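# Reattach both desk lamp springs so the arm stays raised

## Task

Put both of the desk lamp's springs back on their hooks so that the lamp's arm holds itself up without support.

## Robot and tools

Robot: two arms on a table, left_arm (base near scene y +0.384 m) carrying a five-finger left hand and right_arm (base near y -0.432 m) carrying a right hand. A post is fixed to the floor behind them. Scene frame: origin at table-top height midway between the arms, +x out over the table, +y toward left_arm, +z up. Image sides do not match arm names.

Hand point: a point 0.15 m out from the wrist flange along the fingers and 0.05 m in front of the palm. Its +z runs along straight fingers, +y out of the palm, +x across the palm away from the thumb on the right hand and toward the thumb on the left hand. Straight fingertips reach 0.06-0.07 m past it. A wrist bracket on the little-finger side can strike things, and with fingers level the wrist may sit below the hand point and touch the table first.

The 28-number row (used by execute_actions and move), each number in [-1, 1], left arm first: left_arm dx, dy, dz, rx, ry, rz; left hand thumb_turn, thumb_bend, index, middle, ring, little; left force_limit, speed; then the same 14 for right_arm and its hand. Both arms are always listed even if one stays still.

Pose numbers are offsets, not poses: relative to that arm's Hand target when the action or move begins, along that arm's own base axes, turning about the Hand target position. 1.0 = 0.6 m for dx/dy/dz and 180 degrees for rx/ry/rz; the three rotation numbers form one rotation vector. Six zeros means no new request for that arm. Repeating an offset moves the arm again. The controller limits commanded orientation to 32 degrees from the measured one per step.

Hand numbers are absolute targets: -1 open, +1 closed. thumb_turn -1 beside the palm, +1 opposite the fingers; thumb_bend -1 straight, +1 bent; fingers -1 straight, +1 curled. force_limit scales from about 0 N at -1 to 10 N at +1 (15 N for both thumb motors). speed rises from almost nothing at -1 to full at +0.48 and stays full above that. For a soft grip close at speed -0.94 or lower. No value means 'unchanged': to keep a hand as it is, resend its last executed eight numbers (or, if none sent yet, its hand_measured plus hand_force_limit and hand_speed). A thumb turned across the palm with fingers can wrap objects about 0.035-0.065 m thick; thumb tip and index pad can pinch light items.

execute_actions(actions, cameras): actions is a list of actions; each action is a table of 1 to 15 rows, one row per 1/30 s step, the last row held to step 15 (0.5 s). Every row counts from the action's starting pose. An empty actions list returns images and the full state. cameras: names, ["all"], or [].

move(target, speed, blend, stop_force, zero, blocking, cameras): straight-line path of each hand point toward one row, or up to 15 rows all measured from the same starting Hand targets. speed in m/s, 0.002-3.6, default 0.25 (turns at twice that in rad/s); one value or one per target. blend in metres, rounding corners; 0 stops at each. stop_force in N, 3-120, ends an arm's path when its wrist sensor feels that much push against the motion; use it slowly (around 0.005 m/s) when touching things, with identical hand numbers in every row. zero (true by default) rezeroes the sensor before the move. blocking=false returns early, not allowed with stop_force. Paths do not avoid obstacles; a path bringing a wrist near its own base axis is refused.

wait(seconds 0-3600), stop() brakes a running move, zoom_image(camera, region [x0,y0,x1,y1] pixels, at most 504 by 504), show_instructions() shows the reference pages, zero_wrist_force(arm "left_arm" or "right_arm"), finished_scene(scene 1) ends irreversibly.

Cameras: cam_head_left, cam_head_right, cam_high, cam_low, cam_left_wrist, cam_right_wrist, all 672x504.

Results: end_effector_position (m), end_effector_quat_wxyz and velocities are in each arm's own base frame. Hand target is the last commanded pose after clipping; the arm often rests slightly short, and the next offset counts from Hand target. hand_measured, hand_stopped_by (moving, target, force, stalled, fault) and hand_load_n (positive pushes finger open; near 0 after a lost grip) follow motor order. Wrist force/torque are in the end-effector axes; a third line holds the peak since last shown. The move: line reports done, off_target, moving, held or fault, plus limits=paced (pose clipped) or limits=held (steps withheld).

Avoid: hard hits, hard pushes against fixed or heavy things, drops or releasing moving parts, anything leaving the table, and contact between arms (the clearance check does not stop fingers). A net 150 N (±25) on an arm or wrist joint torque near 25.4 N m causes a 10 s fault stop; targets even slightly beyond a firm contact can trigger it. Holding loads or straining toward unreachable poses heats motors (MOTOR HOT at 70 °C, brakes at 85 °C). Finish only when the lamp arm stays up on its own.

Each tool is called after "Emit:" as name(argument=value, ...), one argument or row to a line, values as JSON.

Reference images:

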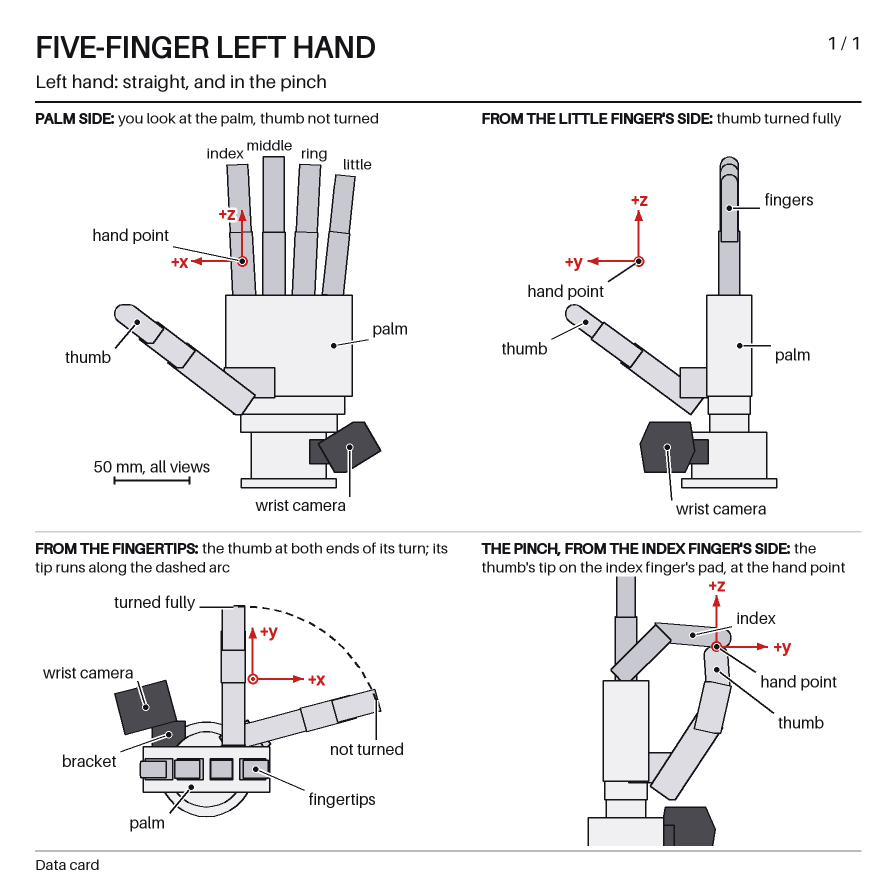

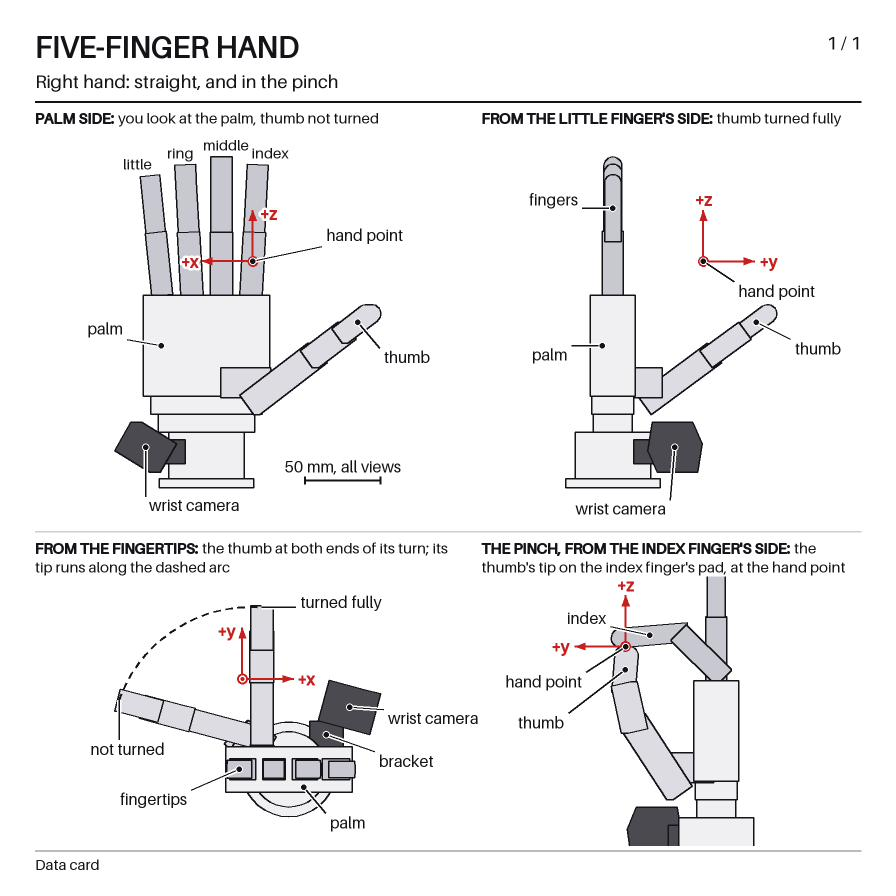

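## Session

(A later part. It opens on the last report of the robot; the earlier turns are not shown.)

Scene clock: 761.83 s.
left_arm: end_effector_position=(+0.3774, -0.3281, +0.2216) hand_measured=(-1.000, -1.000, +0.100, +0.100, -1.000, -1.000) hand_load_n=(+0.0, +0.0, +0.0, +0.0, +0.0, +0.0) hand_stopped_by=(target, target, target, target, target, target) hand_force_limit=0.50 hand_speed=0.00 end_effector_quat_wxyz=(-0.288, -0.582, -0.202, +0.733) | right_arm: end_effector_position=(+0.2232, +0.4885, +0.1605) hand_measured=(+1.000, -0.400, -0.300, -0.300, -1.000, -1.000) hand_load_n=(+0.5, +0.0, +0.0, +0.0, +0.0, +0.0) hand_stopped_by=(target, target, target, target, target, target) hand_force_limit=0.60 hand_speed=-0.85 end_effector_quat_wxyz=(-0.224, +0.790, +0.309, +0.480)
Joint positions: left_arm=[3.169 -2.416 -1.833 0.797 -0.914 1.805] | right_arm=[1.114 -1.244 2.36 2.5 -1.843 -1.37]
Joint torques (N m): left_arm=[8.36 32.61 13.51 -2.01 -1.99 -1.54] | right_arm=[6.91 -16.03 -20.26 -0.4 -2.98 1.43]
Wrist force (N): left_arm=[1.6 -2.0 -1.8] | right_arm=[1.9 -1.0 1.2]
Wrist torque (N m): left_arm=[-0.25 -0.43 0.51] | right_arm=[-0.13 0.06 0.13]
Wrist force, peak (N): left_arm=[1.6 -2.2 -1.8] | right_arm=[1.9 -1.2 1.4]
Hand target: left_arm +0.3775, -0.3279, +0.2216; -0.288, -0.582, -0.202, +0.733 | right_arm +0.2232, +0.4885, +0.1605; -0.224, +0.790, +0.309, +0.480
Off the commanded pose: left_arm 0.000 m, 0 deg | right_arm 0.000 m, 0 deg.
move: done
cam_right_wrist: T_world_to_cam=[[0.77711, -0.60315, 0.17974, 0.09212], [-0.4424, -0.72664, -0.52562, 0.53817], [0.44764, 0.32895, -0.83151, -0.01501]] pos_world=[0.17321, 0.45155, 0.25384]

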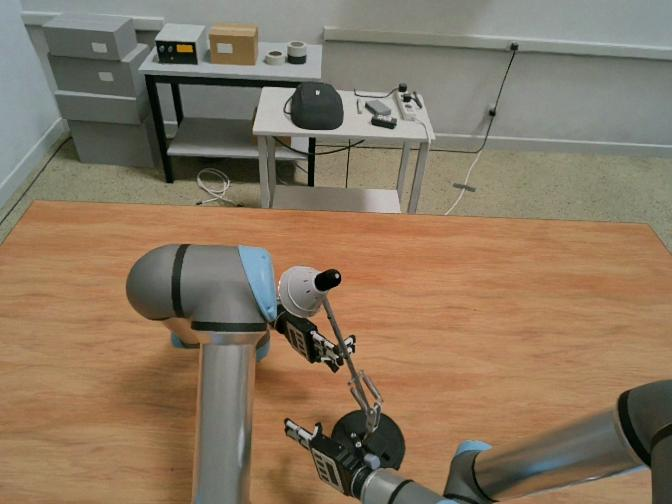

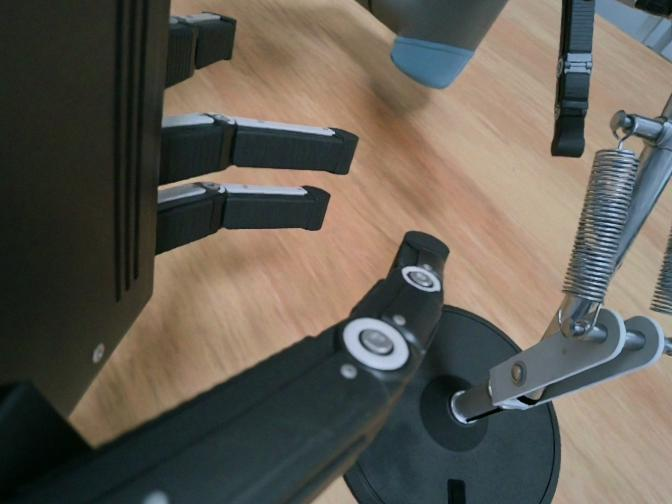

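Emit:
move(
  target=[0.0055,0.00626,0,0,0,0,-1,-1,0.1,0.1,-1,-1,0.5,0,0,0,0,0,0,0,1,-0.4,-0.3,-0.3,-1,-1,0.6,-0.85],
  speed=0.01,
  cameras=["cam_right_wrist"],
)

Emit:
zoom_image(
  camera="cam_right_wrist",
  region=[520, 0, 672, 390],
)

Emit:
wait(
  seconds=1,
  cameras=["cam_right_wrist", "cam_left_wrist"],
)

Emit:
zoom_image(
  camera="cam_right_wrist",
  region=[520, 0, 672, 390],
)

Scene clock: 762.93 s.
left_arm: end_effector_position=(+0.3807, -0.3244, +0.2216) hand_measured=(-1.000, -1.000, +0.100, +0.100, -1.000, -1.000) hand_load_n=(+0.0, +0.0, -0.5, +0.0, +0.0, +0.0) hand_stopped_by=(target, target, target, target, target, target) hand_force_limit=0.50 hand_speed=0.00 end_effector_quat_wxyz=(-0.288, -0.582, -0.202, +0.733) end_effector_velocity=(+0.002, +0.001, +0.000) end_effector_angular_velocity=(+0.000, -0.001, -0.001) | right_arm: end_effector_position=(+0.2232, +0.4885, +0.1605) hand_measured=(+1.000, -0.400, -0.300, -0.300, -1.000, -1.000) hand_load_n=(+0.0, +0.0, +0.0, +0.0, +0.0, +0.0) hand_stopped_by=(target, target, target, target, target, target) hand_force_limit=0.60 hand_speed=-0.85 end_effector_quat_wxyz=(-0.224, +0.790, +0.309, +0.480)
Joint positions: left_arm=[3.176 -2.419 -1.825 0.794 -0.92 1.802] | right_arm=[1.114 -1.244 2.36 2.5 -1.843 -1.37]
Joint velocities: left_arm=[0.002 -0.001 0.005 -0.003 -0.003 -0.001] | right_arm=[within noise]
Joint torques (N m): left_arm=[7.68 32.18 15.02 -1.67 -1.81 -1.26] | right_arm=[7.26 -14.99 -20.65 -0.51 -2.9 1.48]
Wrist force (N): left_arm=[1.6 -1.9 -1.7] | right_arm=[1.8 -0.9 1.2]
Wrist torque (N m): left_arm=[-0.25 -0.44 0.51] | right_arm=[-0.11 0.07 0.13]
Wrist force, peak (N): left_arm=[1.5 -2.2 -1.8] | right_arm=[2.1 -1.0 1.3]
Hand target: left_arm +0.3808, -0.3242, +0.2216; -0.288, -0.582, -0.202, +0.733 | right_arm +0.2232, +0.4885, +0.1605; -0.224, +0.790, +0.309, +0.480
Off the commanded pose: left_arm 0.000 m, 0 deg | right_arm 0.000 m, 0 deg.
move: done
cam_right_wrist: T_world_to_cam=[[0.77711, -0.60315, 0.17974, 0.09212], [-0.4424, -0.72664, -0.52562, 0.53817], [0.44764, 0.32895, -0.83151, -0.01501]] pos_world=[0.17321, 0.45155, 0.25384]

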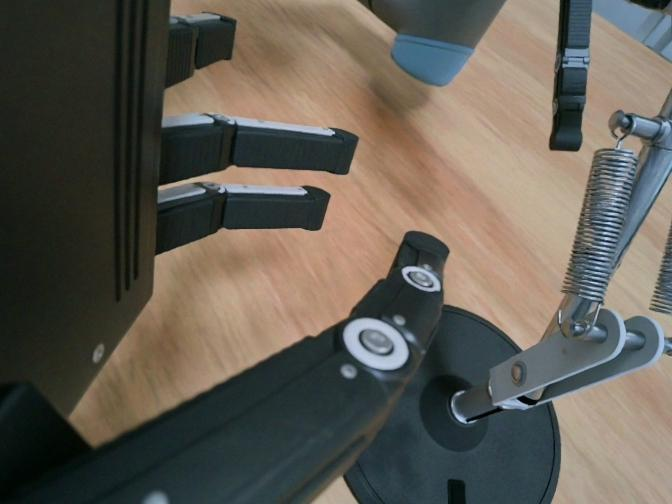

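Scaled by 1.292 from the camera's image (finer frame: 960x720).

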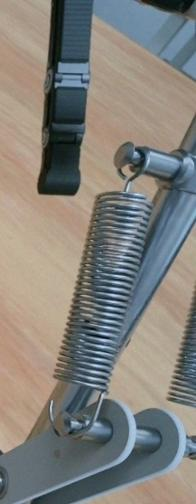

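Scene clock: 763.93 s.
left_arm: end_effector_position=(+0.3808, -0.3242, +0.2216) hand_measured=(-1.000, -1.000, +0.100, +0.100, -1.000, -1.000) hand_load_n=(+0.0, +0.0, +0.0, +0.0, +0.0, +0.0) hand_stopped_by=(target, target, target, target, target, target) hand_force_limit=0.50 hand_speed=0.00 end_effector_quat_wxyz=(-0.288, -0.582, -0.202, +0.733) | right_arm: end_effector_position=(+0.2232, +0.4885, +0.1605) hand_measured=(+1.000, -0.400, -0.300, -0.300, -1.000, -1.000) hand_load_n=(+0.5, +0.0, +0.0, +0.0, +0.0, +0.0) hand_stopped_by=(target, target, target, target, target, target) hand_force_limit=0.60 hand_speed=-0.85 end_effector_quat_wxyz=(-0.224, +0.790, +0.309, +0.480)
Joint positions: left_arm=[3.176 -2.419 -1.824 0.793 -0.921 1.802] | right_arm=[1.114 -1.244 2.36 2.5 -1.843 -1.37]
Joint torques (N m): left_arm=[7.52 33.22 14.3 -1.76 -2 -1.31] | right_arm=[7.66 -15.46 -20.03 -0.57 -2.91 1.46]
Wrist force (N): left_arm=[1.3 -2.2 -1.6] | right_arm=[1.9 -1.0 1.2]
Wrist torque (N m): left_arm=[-0.29 -0.39 0.51] | right_arm=[-0.11 0.06 0.14]
Wrist force, peak (N): left_arm=[1.4 -2.3 -1.9] | right_arm=[2.1 -1.1 1.1]
Hand target: left_arm +0.3808, -0.3242, +0.2216; -0.288, -0.582, -0.202, +0.733 | right_arm +0.2232, +0.4885, +0.1605; -0.224, +0.790, +0.309, +0.480
Off the commanded pose: left_arm 0.000 m, 0 deg | right_arm 0.000 m, 0 deg.
wait: 1.00 s; at rest by 0.17 s
cam_left_wrist: T_world_to_cam=[[-0.68914, 0.65766, -0.30426, 0.55049], [0.41504, 0.01404, -0.9097, 0.03844], [-0.594, -0.75318, -0.28263, 0.16301]] pos_world=[0.46024, -0.2398, 0.24854]
cam_right_wrist: T_world_to_cam=[[0.77711, -0.60315, 0.17974, 0.09212], [-0.4424, -0.72664, -0.52562, 0.53817], [0.44764, 0.32895, -0.83151, -0.01501]] pos_world=[0.17321, 0.45155, 0.25384]
Images, in order (width x height): cam_left_wrist 672x504, cam_right_wrist 672x504.

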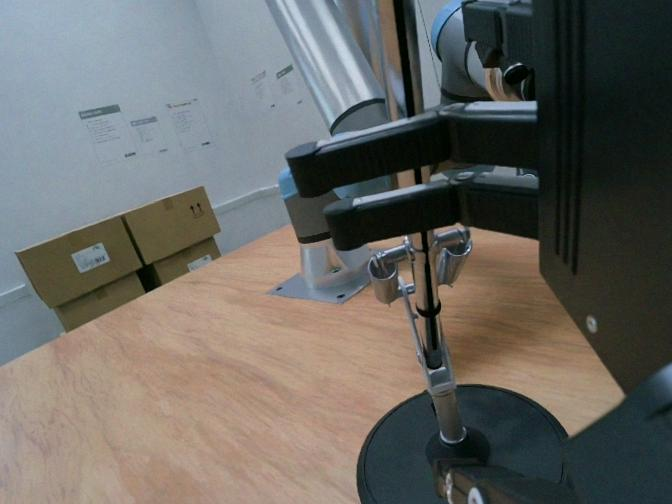

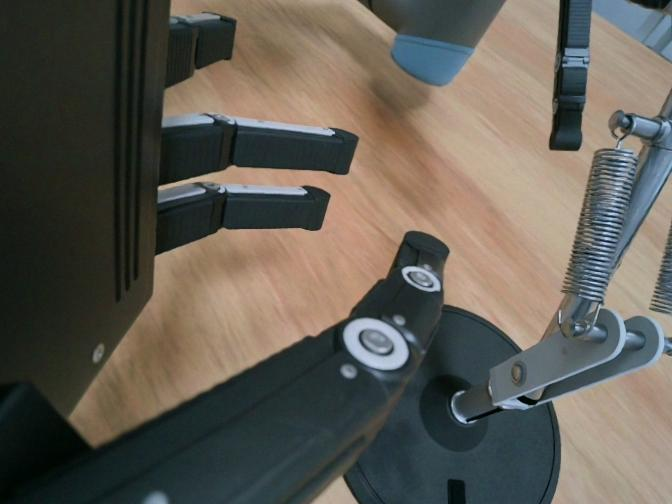

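Scaled by 1.292 from the camera's image (finer frame: 960x720).

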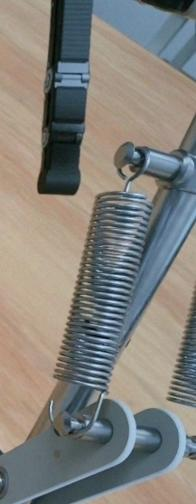

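Emit:
move(
  target=[0.011,0.01252,0,0,0,0,-1,-1,0.1,0.1,-1,-1,0.5,0,0,0,0,0,0,0,1,-0.4,-0.3,-0.3,-1,-1,0.6,-0.85],
  speed=0.01,
  cameras=["cam_right_wrist","cam_head_left"],
)

Emit:
zoom_image(
  camera="cam_right_wrist",
  region=[520, 0, 672, 390],
)

Scene clock: 765.47 s.
left_arm: end_effector_position=(+0.3873, -0.3168, +0.2216) hand_measured=(-1.000, -1.000, +0.100, +0.100, -1.000, -1.000) hand_load_n=(+0.0, +0.0, +0.0, -0.5, +0.0, +0.0) hand_stopped_by=(target, target, target, target, target, target) hand_force_limit=0.50 hand_speed=0.00 end_effector_quat_wxyz=(-0.288, -0.582, -0.202, +0.733) | right_arm: end_effector_position=(+0.2232, +0.4885, +0.1605) hand_measured=(+1.000, -0.400, -0.300, -0.300, -1.000, -1.000) hand_load_n=(+0.5, +0.0, +0.0, +0.0, +0.0, +0.0) hand_stopped_by=(target, target, target, target, target, target) hand_force_limit=0.60 hand_speed=-0.85 end_effector_quat_wxyz=(-0.224, +0.790, +0.309, +0.480)
Joint positions: left_arm=[3.189 -2.425 -1.808 0.786 -0.933 1.797] | right_arm=[1.114 -1.244 2.36 2.5 -1.843 -1.37]
Joint torques (N m): left_arm=[6.22 32.57 14.87 -2.02 -2.05 -1.45] | right_arm=[8.05 -15.1 -20.54 -0.54 -2.85 1.43]
Wrist force (N): left_arm=[1.5 -2.0 -1.7] | right_arm=[2.0 -1.0 1.0]
Wrist torque (N m): left_arm=[-0.26 -0.42 0.52] | right_arm=[-0.11 0.04 0.14]
Wrist force, peak (N): left_arm=[1.5 -2.1 -1.8] | right_arm=[2.0 -1.1 1.2]
Hand target: left_arm +0.3874, -0.3166, +0.2216; -0.288, -0.582, -0.202, +0.733 | right_arm +0.2232, +0.4885, +0.1605; -0.224, +0.790, +0.309, +0.480
Off the commanded pose: left_arm 0.000 m, 0 deg | right_arm 0.000 m, 0 deg.
move: done
cam_right_wrist: T_world_to_cam=[[0.77711, -0.60315, 0.17974, 0.09212], [-0.4424, -0.72664, -0.52562, 0.53817], [0.44764, 0.32895, -0.83151, -0.01501]] pos_world=[0.17321, 0.45155, 0.25384]
Images, in order (width x height): cam_head_left 672x504, cam_right_wrist 672x504.

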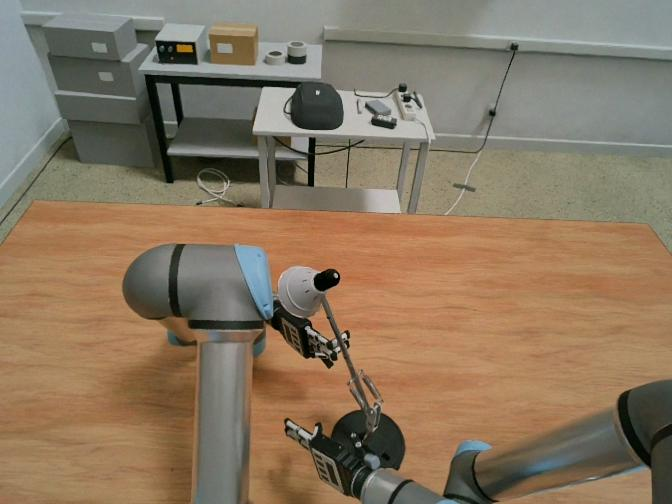

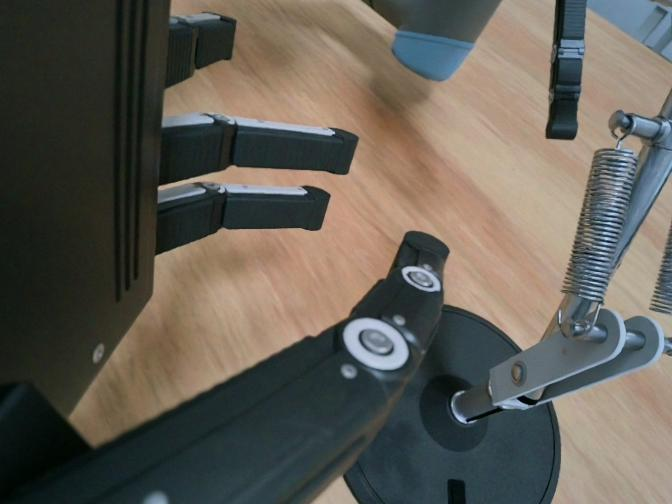

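Scaled by 1.292 from the camera's image (finer frame: 960x720).

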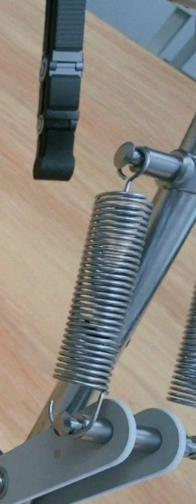

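Emit:
wait(
  seconds=0.1,
  cameras=["cam_head_left","cam_head_right","cam_high","cam_low","cam_left_wrist"],
)

Emit:
zoom_image(
  camera="cam_head_left",
  region=[240, 240, 440, 440],
)

Emit:
zoom_image(
  camera="cam_high",
  region=[180, 60, 420, 260],
)

Emit:
zoom_image(
  camera="cam_low",
  region=[150, 100, 400, 350],
)

Scene clock: 766.40 s.
left_arm: end_effector_position=(+0.3874, -0.3166, +0.2216) hand_measured=(-1.000, -1.000, +0.100, +0.100, -1.000, -1.000) hand_load_n=(+0.0, +0.0, +0.0, +0.0, +0.0, -0.5) hand_stopped_by=(target, target, target, target, target, target) hand_force_limit=0.50 hand_speed=0.00 end_effector_quat_wxyz=(-0.288, -0.582, -0.202, +0.733) | right_arm: end_effector_position=(+0.2232, +0.4885, +0.1605) hand_measured=(+1.000, -0.400, -0.300, -0.300, -1.000, -1.000) hand_load_n=(+0.5, +0.0, +0.0, +0.0, +0.0, +0.0) hand_stopped_by=(target, target, target, target, target, target) hand_force_limit=0.60 hand_speed=-0.85 end_effector_quat_wxyz=(-0.224, +0.790, +0.309, +0.480)
Joint positions: left_arm=[3.19 -2.425 -1.808 0.786 -0.934 1.797] | right_arm=[1.114 -1.244 2.36 2.5 -1.843 -1.37]
Joint torques (N m): left_arm=[7.33 33.76 14.64 -1.79 -2.12 -1.37] | right_arm=[6.91 -15.53 -20.27 -0.47 -2.91 1.57]
Wrist force (N): left_arm=[1.5 -2.0 -1.6] | right_arm=[1.8 -0.9 1.2]
Wrist torque (N m): left_arm=[-0.27 -0.40 0.52] | right_arm=[-0.10 0.07 0.13]
Wrist force, peak (N): left_arm=[1.7 -2.1 -1.6] | right_arm=[2.2 -1.0 1.1]
Hand target: left_arm +0.3874, -0.3166, +0.2216; -0.288, -0.582, -0.202, +0.733 | right_arm +0.2232, +0.4885, +0.1605; -0.224, +0.790, +0.309, +0.480
Off the commanded pose: left_arm 0.000 m, 0 deg | right_arm 0.000 m, 0 deg.
wait: 0.10 s; at rest from the start
cam_left_wrist: T_world_to_cam=[[-0.68914, 0.65766, -0.30426, 0.55004], [0.41504, 0.01404, -0.9097, 0.0356], [-0.594, -0.75318, -0.28263, 0.17265]] pos_world=[0.46684, -0.2322, 0.24854]

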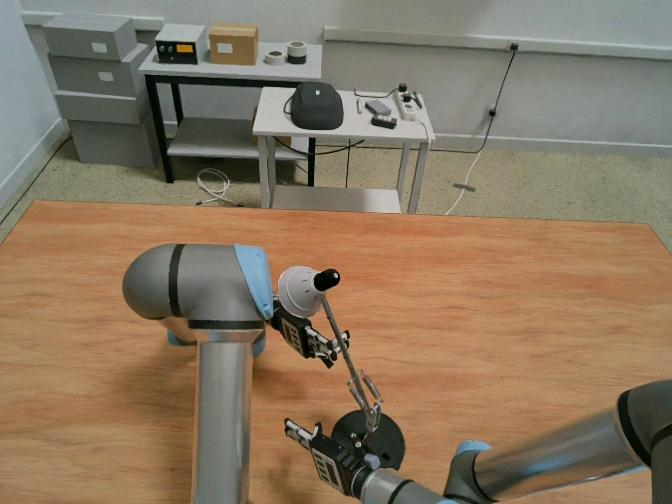

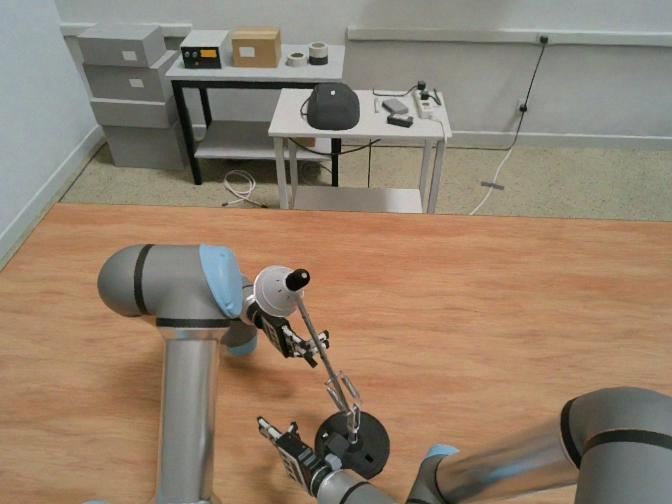

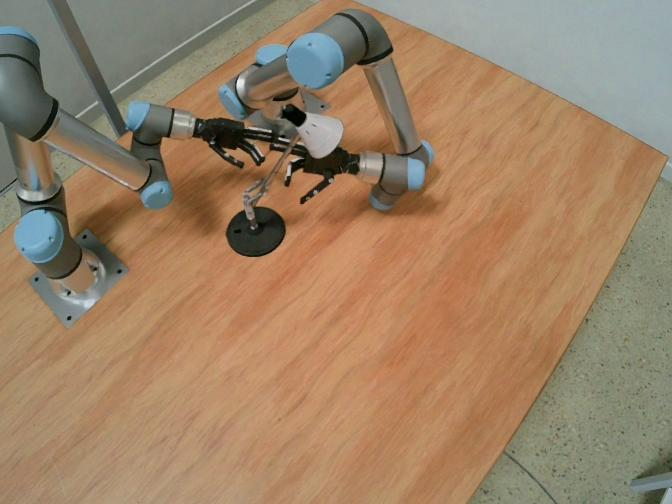

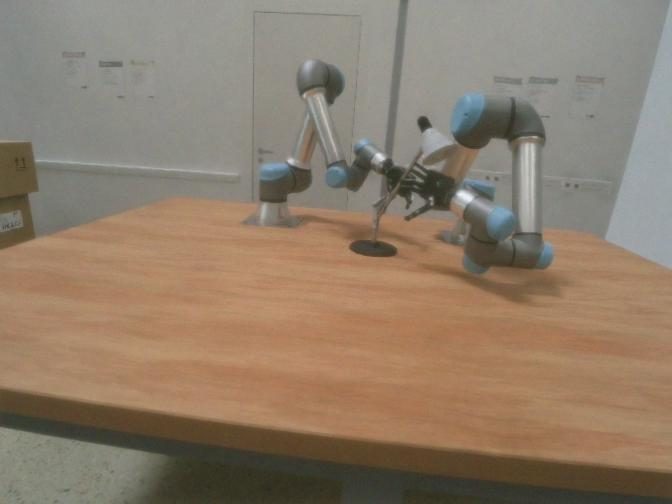

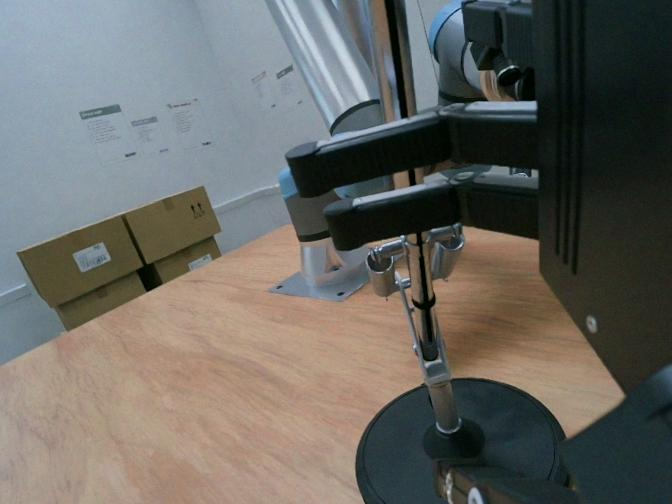

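Scaled by 2.520 from the camera's image (finer frame: 960x720).

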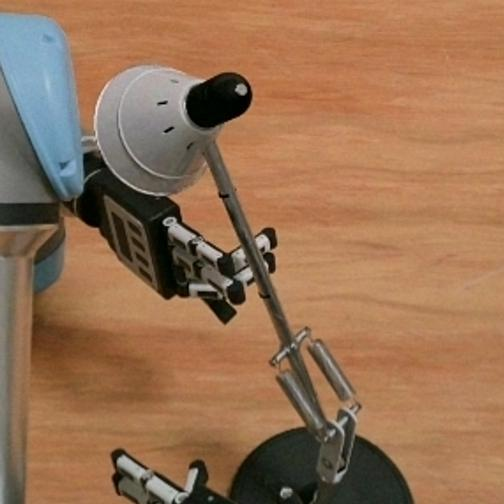

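Scaled by 2.100 from the camera's image (finer frame: 960x720).

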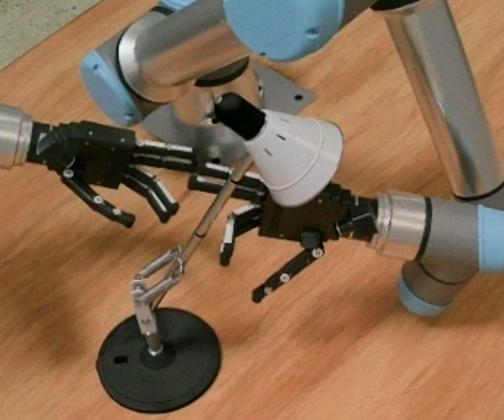

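Scaled by 2.016 from the camera's image (finer frame: 960x720).

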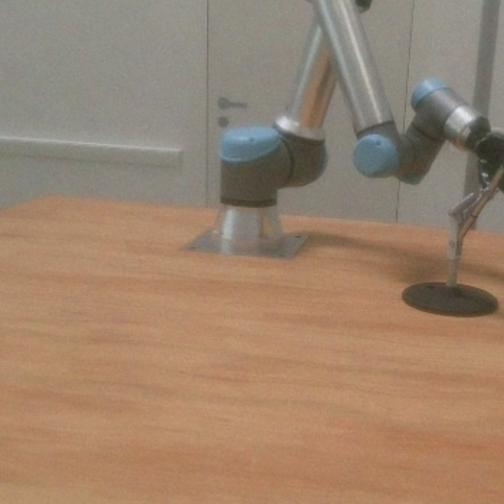

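Emit:
zoom_image(
  camera="cam_head_right",
  region=[210, 240, 410, 440],
)

Emit:
zoom_image(
  camera="cam_low",
  region=[330, 90, 530, 290],
)

Scaled by 2.520 from the camera's image (finer frame: 960x720).

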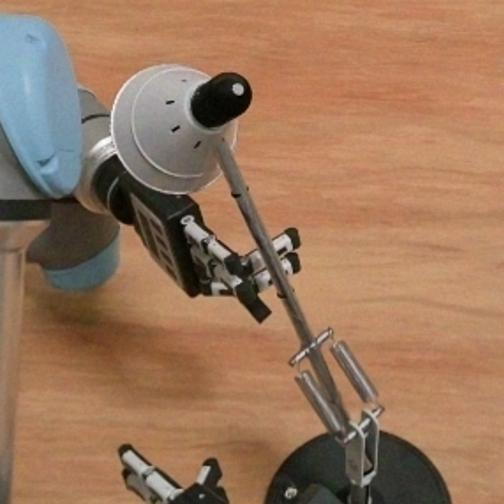

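Scaled by 2.520 from the camera's image (finer frame: 960x720).

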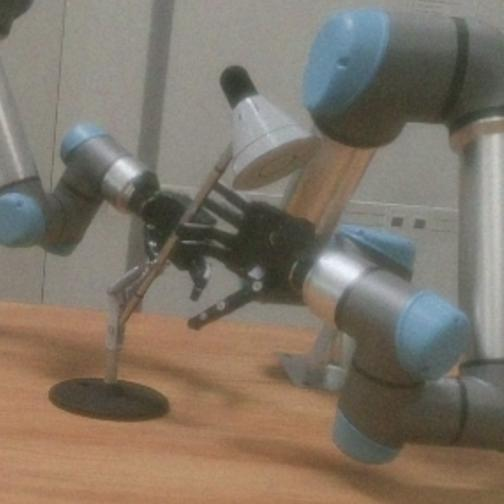

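Emit:
move(
  target=[0,0,-0.0333,0,0,0,-1,-1,0.1,0.1,-1,-1,0.5,0,0,0,0,0,0,0,1,-0.4,-0.3,-0.3,-1,-1,0.6,-0.85],
  speed=0.03,
  cameras=["cam_right_wrist","cam_head_left","cam_low"],
)

Emit:
zoom_image(
  camera="cam_low",
  region=[330, 90, 570, 290],
)

Scene clock: 774.10 s.
left_arm: end_effector_position=(+0.3874, -0.3166, +0.2019) hand_measured=(-1.000, -1.000, +0.100, +0.100, -1.000, -1.000) hand_load_n=(+0.0, -0.5, +0.0, +0.0, +0.0, +0.0) hand_stopped_by=(target, target, target, target, target, target) hand_force_limit=0.50 hand_speed=0.00 end_effector_quat_wxyz=(-0.288, -0.582, -0.202, +0.733) end_effector_velocity=(+0.000, +0.000, -0.002) end_effector_angular_velocity=(+0.000, +0.002, +0.000) | right_arm: end_effector_position=(+0.2232, +0.4885, +0.1605) hand_measured=(+1.000, -0.400, -0.300, -0.300, -1.000, -1.000) hand_load_n=(+0.0, +0.0, +0.0, +0.0, +0.0, +0.0) hand_stopped_by=(target, target, target, target, target, target) hand_force_limit=0.60 hand_speed=-0.85 end_effector_quat_wxyz=(-0.224, +0.790, +0.309, +0.480)
Joint positions: left_arm=[3.19 -2.468 -1.798 0.819 -0.934 1.797] | right_arm=[1.114 -1.244 2.36 2.5 -1.843 -1.37]
Joint velocities: left_arm=[0 -0.005 0.001 0.003 0 0] | right_arm=[within noise]
Joint torques (N m): left_arm=[6.83 35.03 13.27 0.63 -1.13 -1.27] | right_arm=[7.28 -15.64 -20.24 -0.56 -2.79 1.46]
Wrist force (N): left_arm=[1.4 -2.1 -1.7] | right_arm=[2.0 -1.0 1.1]
Wrist torque (N m): left_arm=[-0.29 -0.41 0.51] | right_arm=[-0.11 0.04 0.14]
Wrist force, peak (N): left_arm=[1.5 -2.2 -1.7] | right_arm=[2.0 -1.1 1.1]
Hand target: left_arm +0.3874, -0.3166, +0.2017; -0.288, -0.582, -0.202, +0.733 | right_arm +0.2232, +0.4885, +0.1605; -0.224, +0.790, +0.309, +0.480
Off the commanded pose: left_arm 0.000 m, 0 deg | right_arm 0.000 m, 0 deg.
move: done
cam_right_wrist: T_world_to_cam=[[0.77711, -0.60315, 0.17974, 0.09212], [-0.4424, -0.72664, -0.52562, 0.53817], [0.44764, 0.32895, -0.83151, -0.01501]] pos_world=[0.17321, 0.45155, 0.25384]
Images, in order (width x height): cam_head_left 672x504, cam_low 672x504, cam_right_wrist 672x504.

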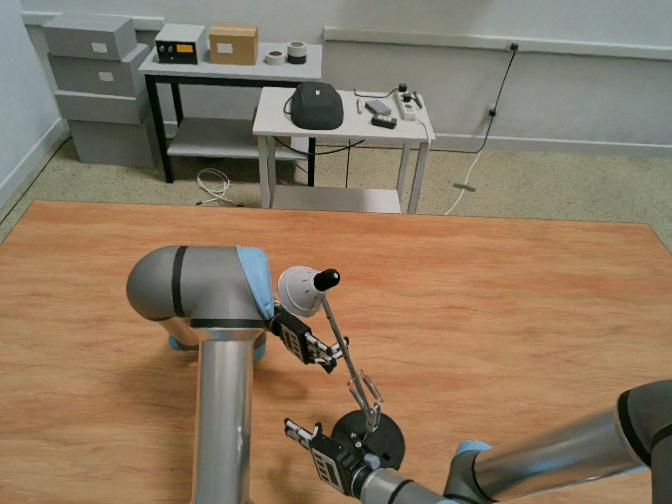

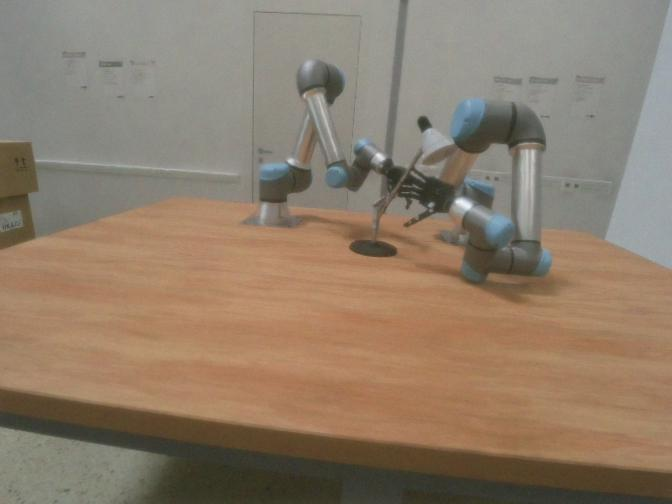

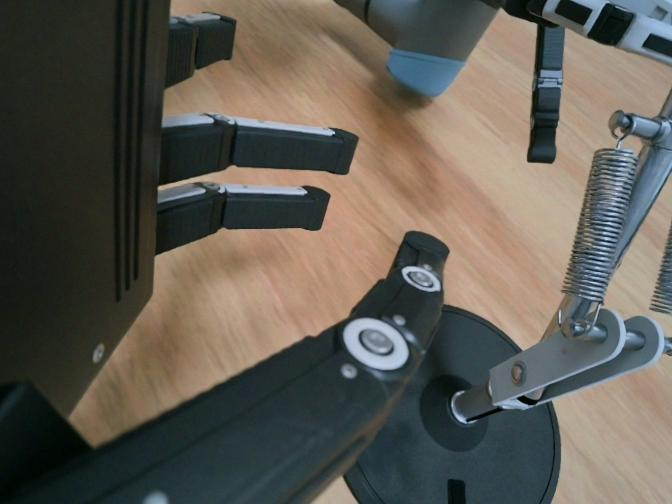

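Scaled by 2.100 from the camera's image (finer frame: 960x720).

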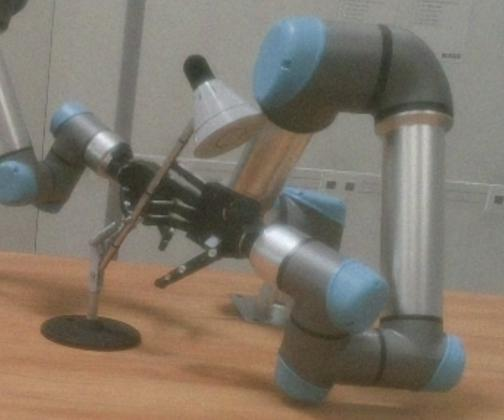

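Emit:
move(
  target=[0,0,0,0,0,0,-1,-1,0.1,0.1,-1,-1,0.5,0,-0.11467,-0.12083,0.08,0,0,0,1,-0.4,-0.3,-0.3,-1,-1,0.6,-0.85],
  speed=0.15,
  cameras=["cam_right_wrist","cam_head_left"],
)

Scene clock: 776.27 s.
left_arm: end_effector_position=(+0.3874, -0.3166, +0.2017) hand_measured=(-1.000, -1.000, +0.100, +0.100, -1.000, -1.000) hand_load_n=(+0.0, +0.0, +0.0, +0.0, +0.0, +0.0) hand_stopped_by=(target, target, target, target, target, target) hand_force_limit=0.50 hand_speed=0.00 end_effector_quat_wxyz=(-0.288, -0.582, -0.202, +0.733) | right_arm: end_effector_position=(+0.1545, +0.4160, +0.2085) hand_measured=(+1.000, -0.400, -0.300, -0.300, -1.000, -1.000) hand_load_n=(+0.0, +0.0, +0.0, +0.0, +0.0, +0.0) hand_stopped_by=(target, target, target, target, target, target) hand_force_limit=0.60 hand_speed=-0.85 end_effector_quat_wxyz=(-0.224, +0.790, +0.309, +0.480)
Joint positions: left_arm=[3.19 -2.468 -1.798 0.82 -0.934 1.797] | right_arm=[1.225 -1.547 2.527 2.652 -1.942 -1.316]
Joint torques (N m): left_arm=[6.15 33.84 14.16 0.77 -1.54 -1.31] | right_arm=[7.27 -26.12 -4.93 -0.39 -3.14 1.4]
Wrist force (N): left_arm=[1.3 -2.3 -1.6] | right_arm=[2.2 -1.2 1.4]
Wrist torque (N m): left_arm=[-0.31 -0.39 0.52] | right_arm=[-0.17 -0.03 0.15]
Wrist force, peak (N): left_arm=[1.5 -2.3 -1.7] | right_arm=[2.2 -1.2 1.4]
Hand target: left_arm +0.3874, -0.3166, +0.2017; -0.288, -0.582, -0.202, +0.733 | right_arm +0.1544, +0.4160, +0.2085; -0.224, +0.790, +0.309, +0.480
Off the commanded pose: left_arm 0.000 m, 0 deg | right_arm 0.000 m, 0 deg.
move: done
cam_right_wrist: T_world_to_cam=[[0.77709, -0.60319, 0.17971, 0.09328], [-0.44245, -0.7266, -0.52563, 0.48022], [0.44764, 0.32895, -0.83151, 0.07947]] pos_world=[0.10441, 0.37905, 0.30174]
Images, in order (width x height): cam_head_left 672x504, cam_right_wrist 672x504.

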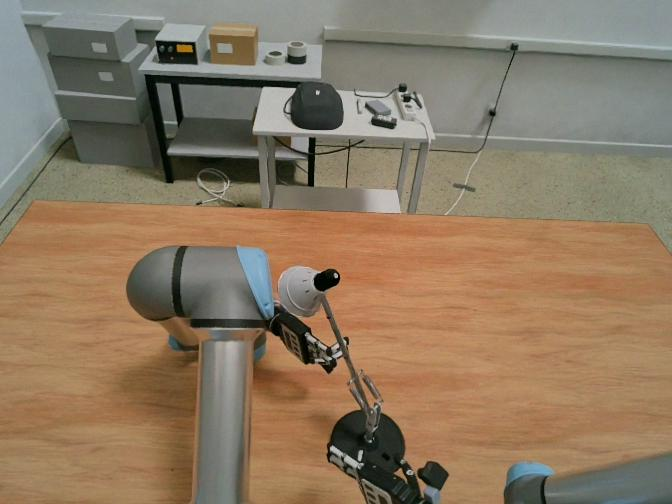

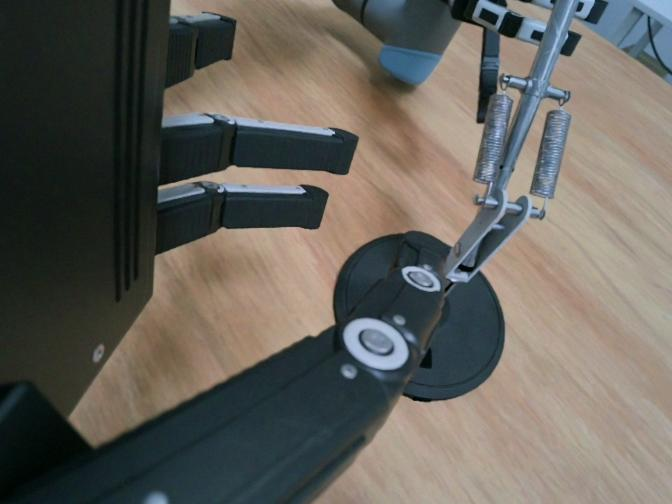

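Emit:
move(
  target=[-0.0751,0.066,0,0,0,0,-1,-1,0.1,0.1,-1,-1,0.5,0,0,0,0,0,0,0,1,-0.4,-0.3,-0.3,-1,-1,0.6,-0.85],
  speed=0.04,
  stop_force=4,
  cameras=["cam_right_wrist","cam_head_left"],
)

Scene clock: 779.13 s.
left_arm: end_effector_position=(+0.3424, -0.2770, +0.2017) hand_measured=(-1.000, -1.000, +0.100, +0.100, -1.000, -1.000) hand_load_n=(+0.0, +0.0, +0.0, +0.0, +0.0, +0.0) hand_stopped_by=(target, target, target, target, target, target) hand_force_limit=0.50 hand_speed=0.00 end_effector_quat_wxyz=(-0.288, -0.582, -0.202, +0.733) | right_arm: end_effector_position=(+0.1544, +0.4160, +0.2085) hand_measured=(+1.000, -0.400, -0.300, -0.300, -1.000, -1.000) hand_load_n=(+0.5, +0.0, +0.0, +0.0, +0.0, +0.0) hand_stopped_by=(target, target, target, target, target, target) hand_force_limit=0.60 hand_speed=-0.85 end_effector_quat_wxyz=(-0.224, +0.790, +0.309, +0.480)
Joint positions: left_arm=[3.276 -2.421 -1.951 0.942 -1.016 1.766] | right_arm=[1.225 -1.547 2.527 2.653 -1.942 -1.316]
Joint torques (N m): left_arm=[7.66 49.37 -0.46 0.59 -2.05 -1.35] | right_arm=[8.38 -26.47 -4.42 -0.49 -3.37 1.46]
Wrist force (N): left_arm=[1.4 -1.9 -1.7] | right_arm=[2.0 -0.9 1.3]
Wrist torque (N m): left_arm=[-0.24 -0.39 0.51] | right_arm=[-0.12 0.00 0.15]
Wrist force, peak (N): left_arm=[1.4 -2.1 -1.9] | right_arm=[2.2 -1.1 1.5]
Hand target: left_arm +0.3424, -0.2770, +0.2017; -0.288, -0.582, -0.202, +0.733 | right_arm +0.1544, +0.4160, +0.2085; -0.224, +0.790, +0.309, +0.480
Off the commanded pose: left_arm 0.000 m, 0 deg | right_arm 0.000 m, 0 deg.
move: done
cam_right_wrist: T_world_to_cam=[[0.77711, -0.60315, 0.17974, 0.09323], [-0.4424, -0.72664, -0.52562, 0.48028], [0.44764, 0.32895, -0.83151, 0.07955]] pos_world=[0.10441, 0.37905, 0.30184]
Images, in order (width x height): cam_head_left 672x504, cam_right_wrist 672x504.

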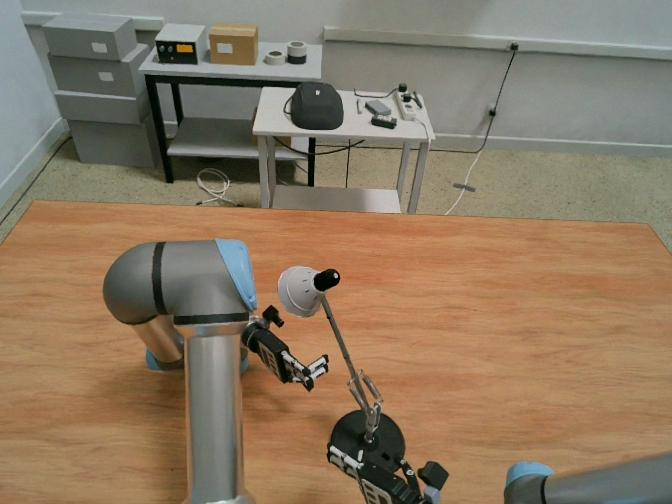

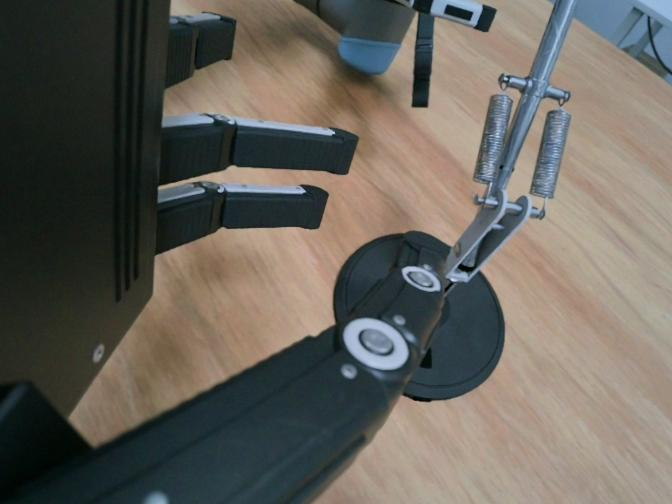

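Emit:
move(
  target=[-0.12, 0.105, 0, 0, 0, 0, -1, -1, 0.1, 0.1, -1, -1, 0.5, 0, 0, 0, 0, 0, 0, 0, 1, -0.4, -0.3, -0.3, -1, -1, 0.6, -0.85],
  speed=0.08,
  cameras=["cam_head_left", "cam_right_wrist", "cam_high"],
)

Scene clock: 781.57 s.
left_arm: end_effector_position=(+0.2705, -0.2142, +0.2017) hand_measured=(-1.000, -1.000, +0.100, +0.100, -1.000, -1.000) hand_load_n=(+0.0, +0.0, +0.5, +0.0, +0.0, +0.0) hand_stopped_by=(target, target, target, target, target, target) hand_force_limit=0.50 hand_speed=0.00 end_effector_quat_wxyz=(-0.288, -0.582, -0.202, +0.733) | right_arm: end_effector_position=(+0.1544, +0.4160, +0.2085) hand_measured=(+1.000, -0.400, -0.300, -0.300, -1.000, -1.000) hand_load_n=(+0.5, +0.5, -0.5, +0.0, +0.0, +0.0) hand_stopped_by=(target, target, target, target, target, target) hand_force_limit=0.60 hand_speed=-0.85 end_effector_quat_wxyz=(-0.224, +0.790, +0.309, +0.480)
Joint positions: left_arm=[3.452 -2.37 -2.168 1.133 -1.186 1.712] | right_arm=[1.225 -1.547 2.527 2.653 -1.942 -1.316]
Joint torques (N m): left_arm=[6.74 43.88 -4.39 0.36 -2.06 -1.07] | right_arm=[8.04 -26.16 -4.77 -0.53 -3.3 1.45]
Wrist force (N): left_arm=[1.3 -1.9 -2.1] | right_arm=[2.2 -1.0 1.5]
Wrist torque (N m): left_arm=[-0.24 -0.44 0.51] | right_arm=[-0.13 -0.04 0.16]
Wrist force, peak (N): left_arm=[1.4 -2.3 -2.1] | right_arm=[2.3 -1.1 1.4]
Hand target: left_arm +0.2704, -0.2140, +0.2017; -0.288, -0.582, -0.202, +0.733 | right_arm +0.1544, +0.4160, +0.2085; -0.224, +0.790, +0.309, +0.480
Off the commanded pose: left_arm 0.000 m, 0 deg | right_arm 0.000 m, 0 deg.
move: done
cam_right_wrist: T_world_to_cam=[[0.77711, -0.60315, 0.17974, 0.09323], [-0.4424, -0.72664, -0.52562, 0.48028], [0.44764, 0.32895, -0.83151, 0.07955]] pos_world=[0.10441, 0.37905, 0.30184]
Images, in order (width x height): cam_head_left 672x504, cam_high 672x504, cam_right_wrist 672x504.

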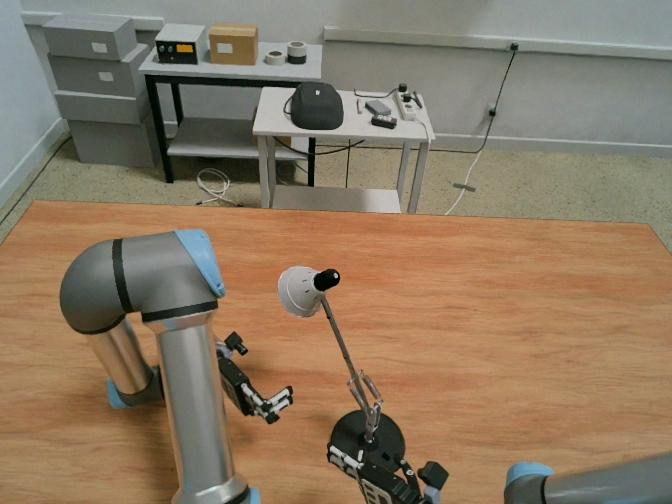

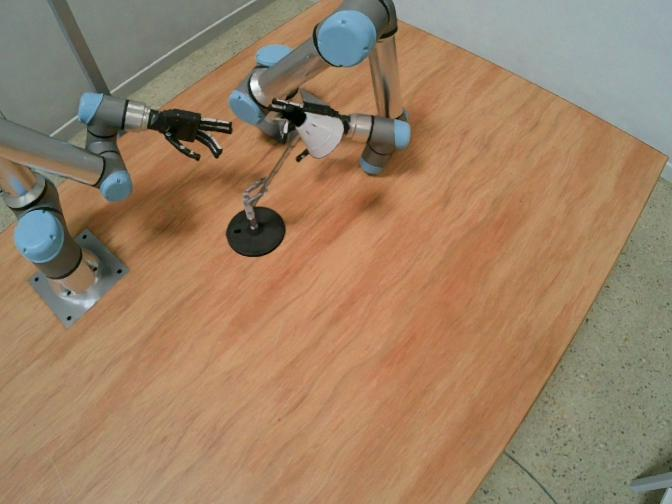

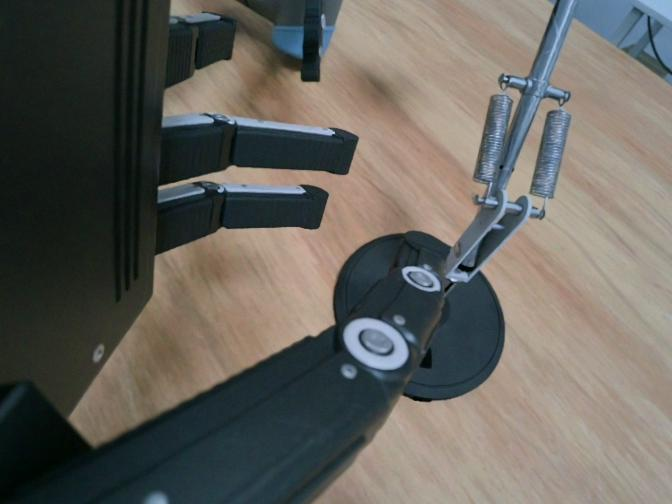

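Emit:
zoom_image(
  camera="cam_right_wrist",
  region=[440, 50, 610, 240],
)

Emit:
zoom_image(
  camera="cam_head_left",
  region=[260, 240, 460, 500],
)

Scaled by 2.653 from the camera's image (finer frame: 960x720).

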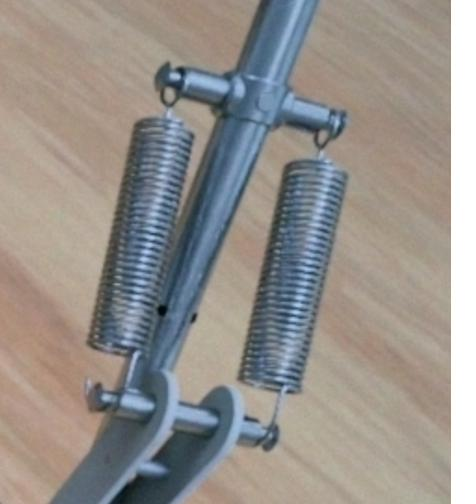

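Scaled by 1.938 from the camera's image (finer frame: 960x720).

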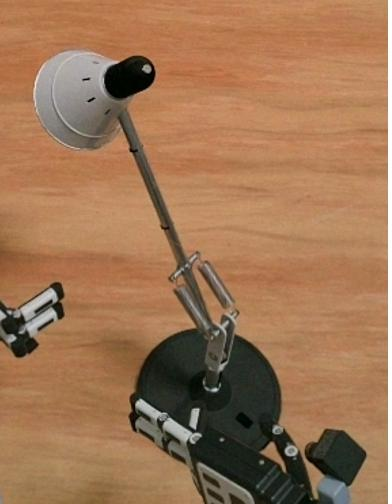

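Emit:
move(
  target=[0, 0, 0, 0, 0, 0, -1, -1, 0.1, 0.1, -1, -1, 0.5, 0, -0.05, -0.0527, 0, 0, 0, 0, 1, -0.4, -0.3, -0.3, -1, -1, 0.6, -0.85],
  speed=0.05,
  cameras=["cam_head_left", "cam_right_wrist"],
)

Scene clock: 783.47 s.
left_arm: end_effector_position=(+0.2704, -0.2140, +0.2017) hand_measured=(-1.000, -1.000, +0.100, +0.100, -1.000, -1.000) hand_load_n=(-0.5, +0.0, -0.5, +0.0, +0.0, +0.0) hand_stopped_by=(target, target, target, target, target, target) hand_force_limit=0.50 hand_speed=0.00 end_effector_quat_wxyz=(-0.288, -0.582, -0.202, +0.733) | right_arm: end_effector_position=(+0.1246, +0.3845, +0.2085) hand_measured=(+1.000, -0.400, -0.300, -0.300, -1.000, -1.000) hand_load_n=(+0.0, +0.0, -0.5, +0.0, +0.0, +0.0) hand_stopped_by=(target, target, target, target, target, target) hand_force_limit=0.60 hand_speed=-0.85 end_effector_quat_wxyz=(-0.224, +0.790, +0.309, +0.480)
Joint positions: left_arm=[3.452 -2.37 -2.168 1.133 -1.186 1.712] | right_arm=[1.298 -1.624 2.598 2.673 -2.006 -1.278]
Joint torques (N m): left_arm=[7.45 44.17 -4.42 0.46 -1.99 -1.39] | right_arm=[7.29 -22.28 -4.85 -0.32 -3.31 1.51]
Wrist force (N): left_arm=[1.3 -1.8 -2.2] | right_arm=[2.1 -1.1 1.1]
Wrist torque (N m): left_arm=[-0.23 -0.44 0.50] | right_arm=[-0.13 0.02 0.15]
Wrist force, peak (N): left_arm=[1.4 -2.0 -2.3] | right_arm=[2.3 -1.1 1.5]
Hand target: left_arm +0.2704, -0.2140, +0.2017; -0.288, -0.582, -0.202, +0.733 | right_arm +0.1244, +0.3844, +0.2085; -0.224, +0.790, +0.309, +0.480
Off the commanded pose: left_arm 0.000 m, 0 deg | right_arm 0.000 m, 0 deg.
move: done
cam_right_wrist: T_world_to_cam=[[0.77711, -0.60315, 0.17974, 0.09747], [-0.4424, -0.72664, -0.52562, 0.44416], [0.44764, 0.32895, -0.83151, 0.1033]] pos_world=[0.07451, 0.34755, 0.30184]

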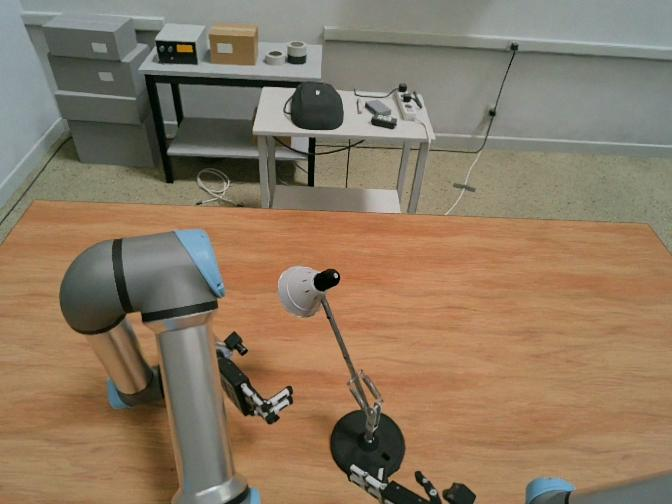

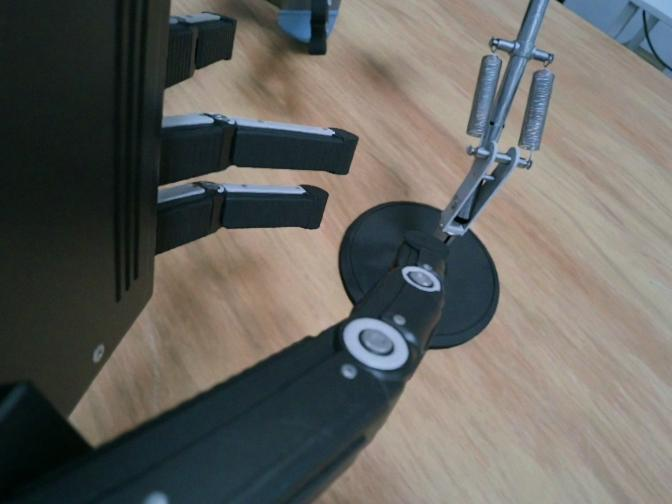

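Both springs are hooked, the lamp arm holds still by itself, and both hands are clear of the lamp.

Emit:
finished_scene(
  scene=1,
)

The scene is finished: the task was done.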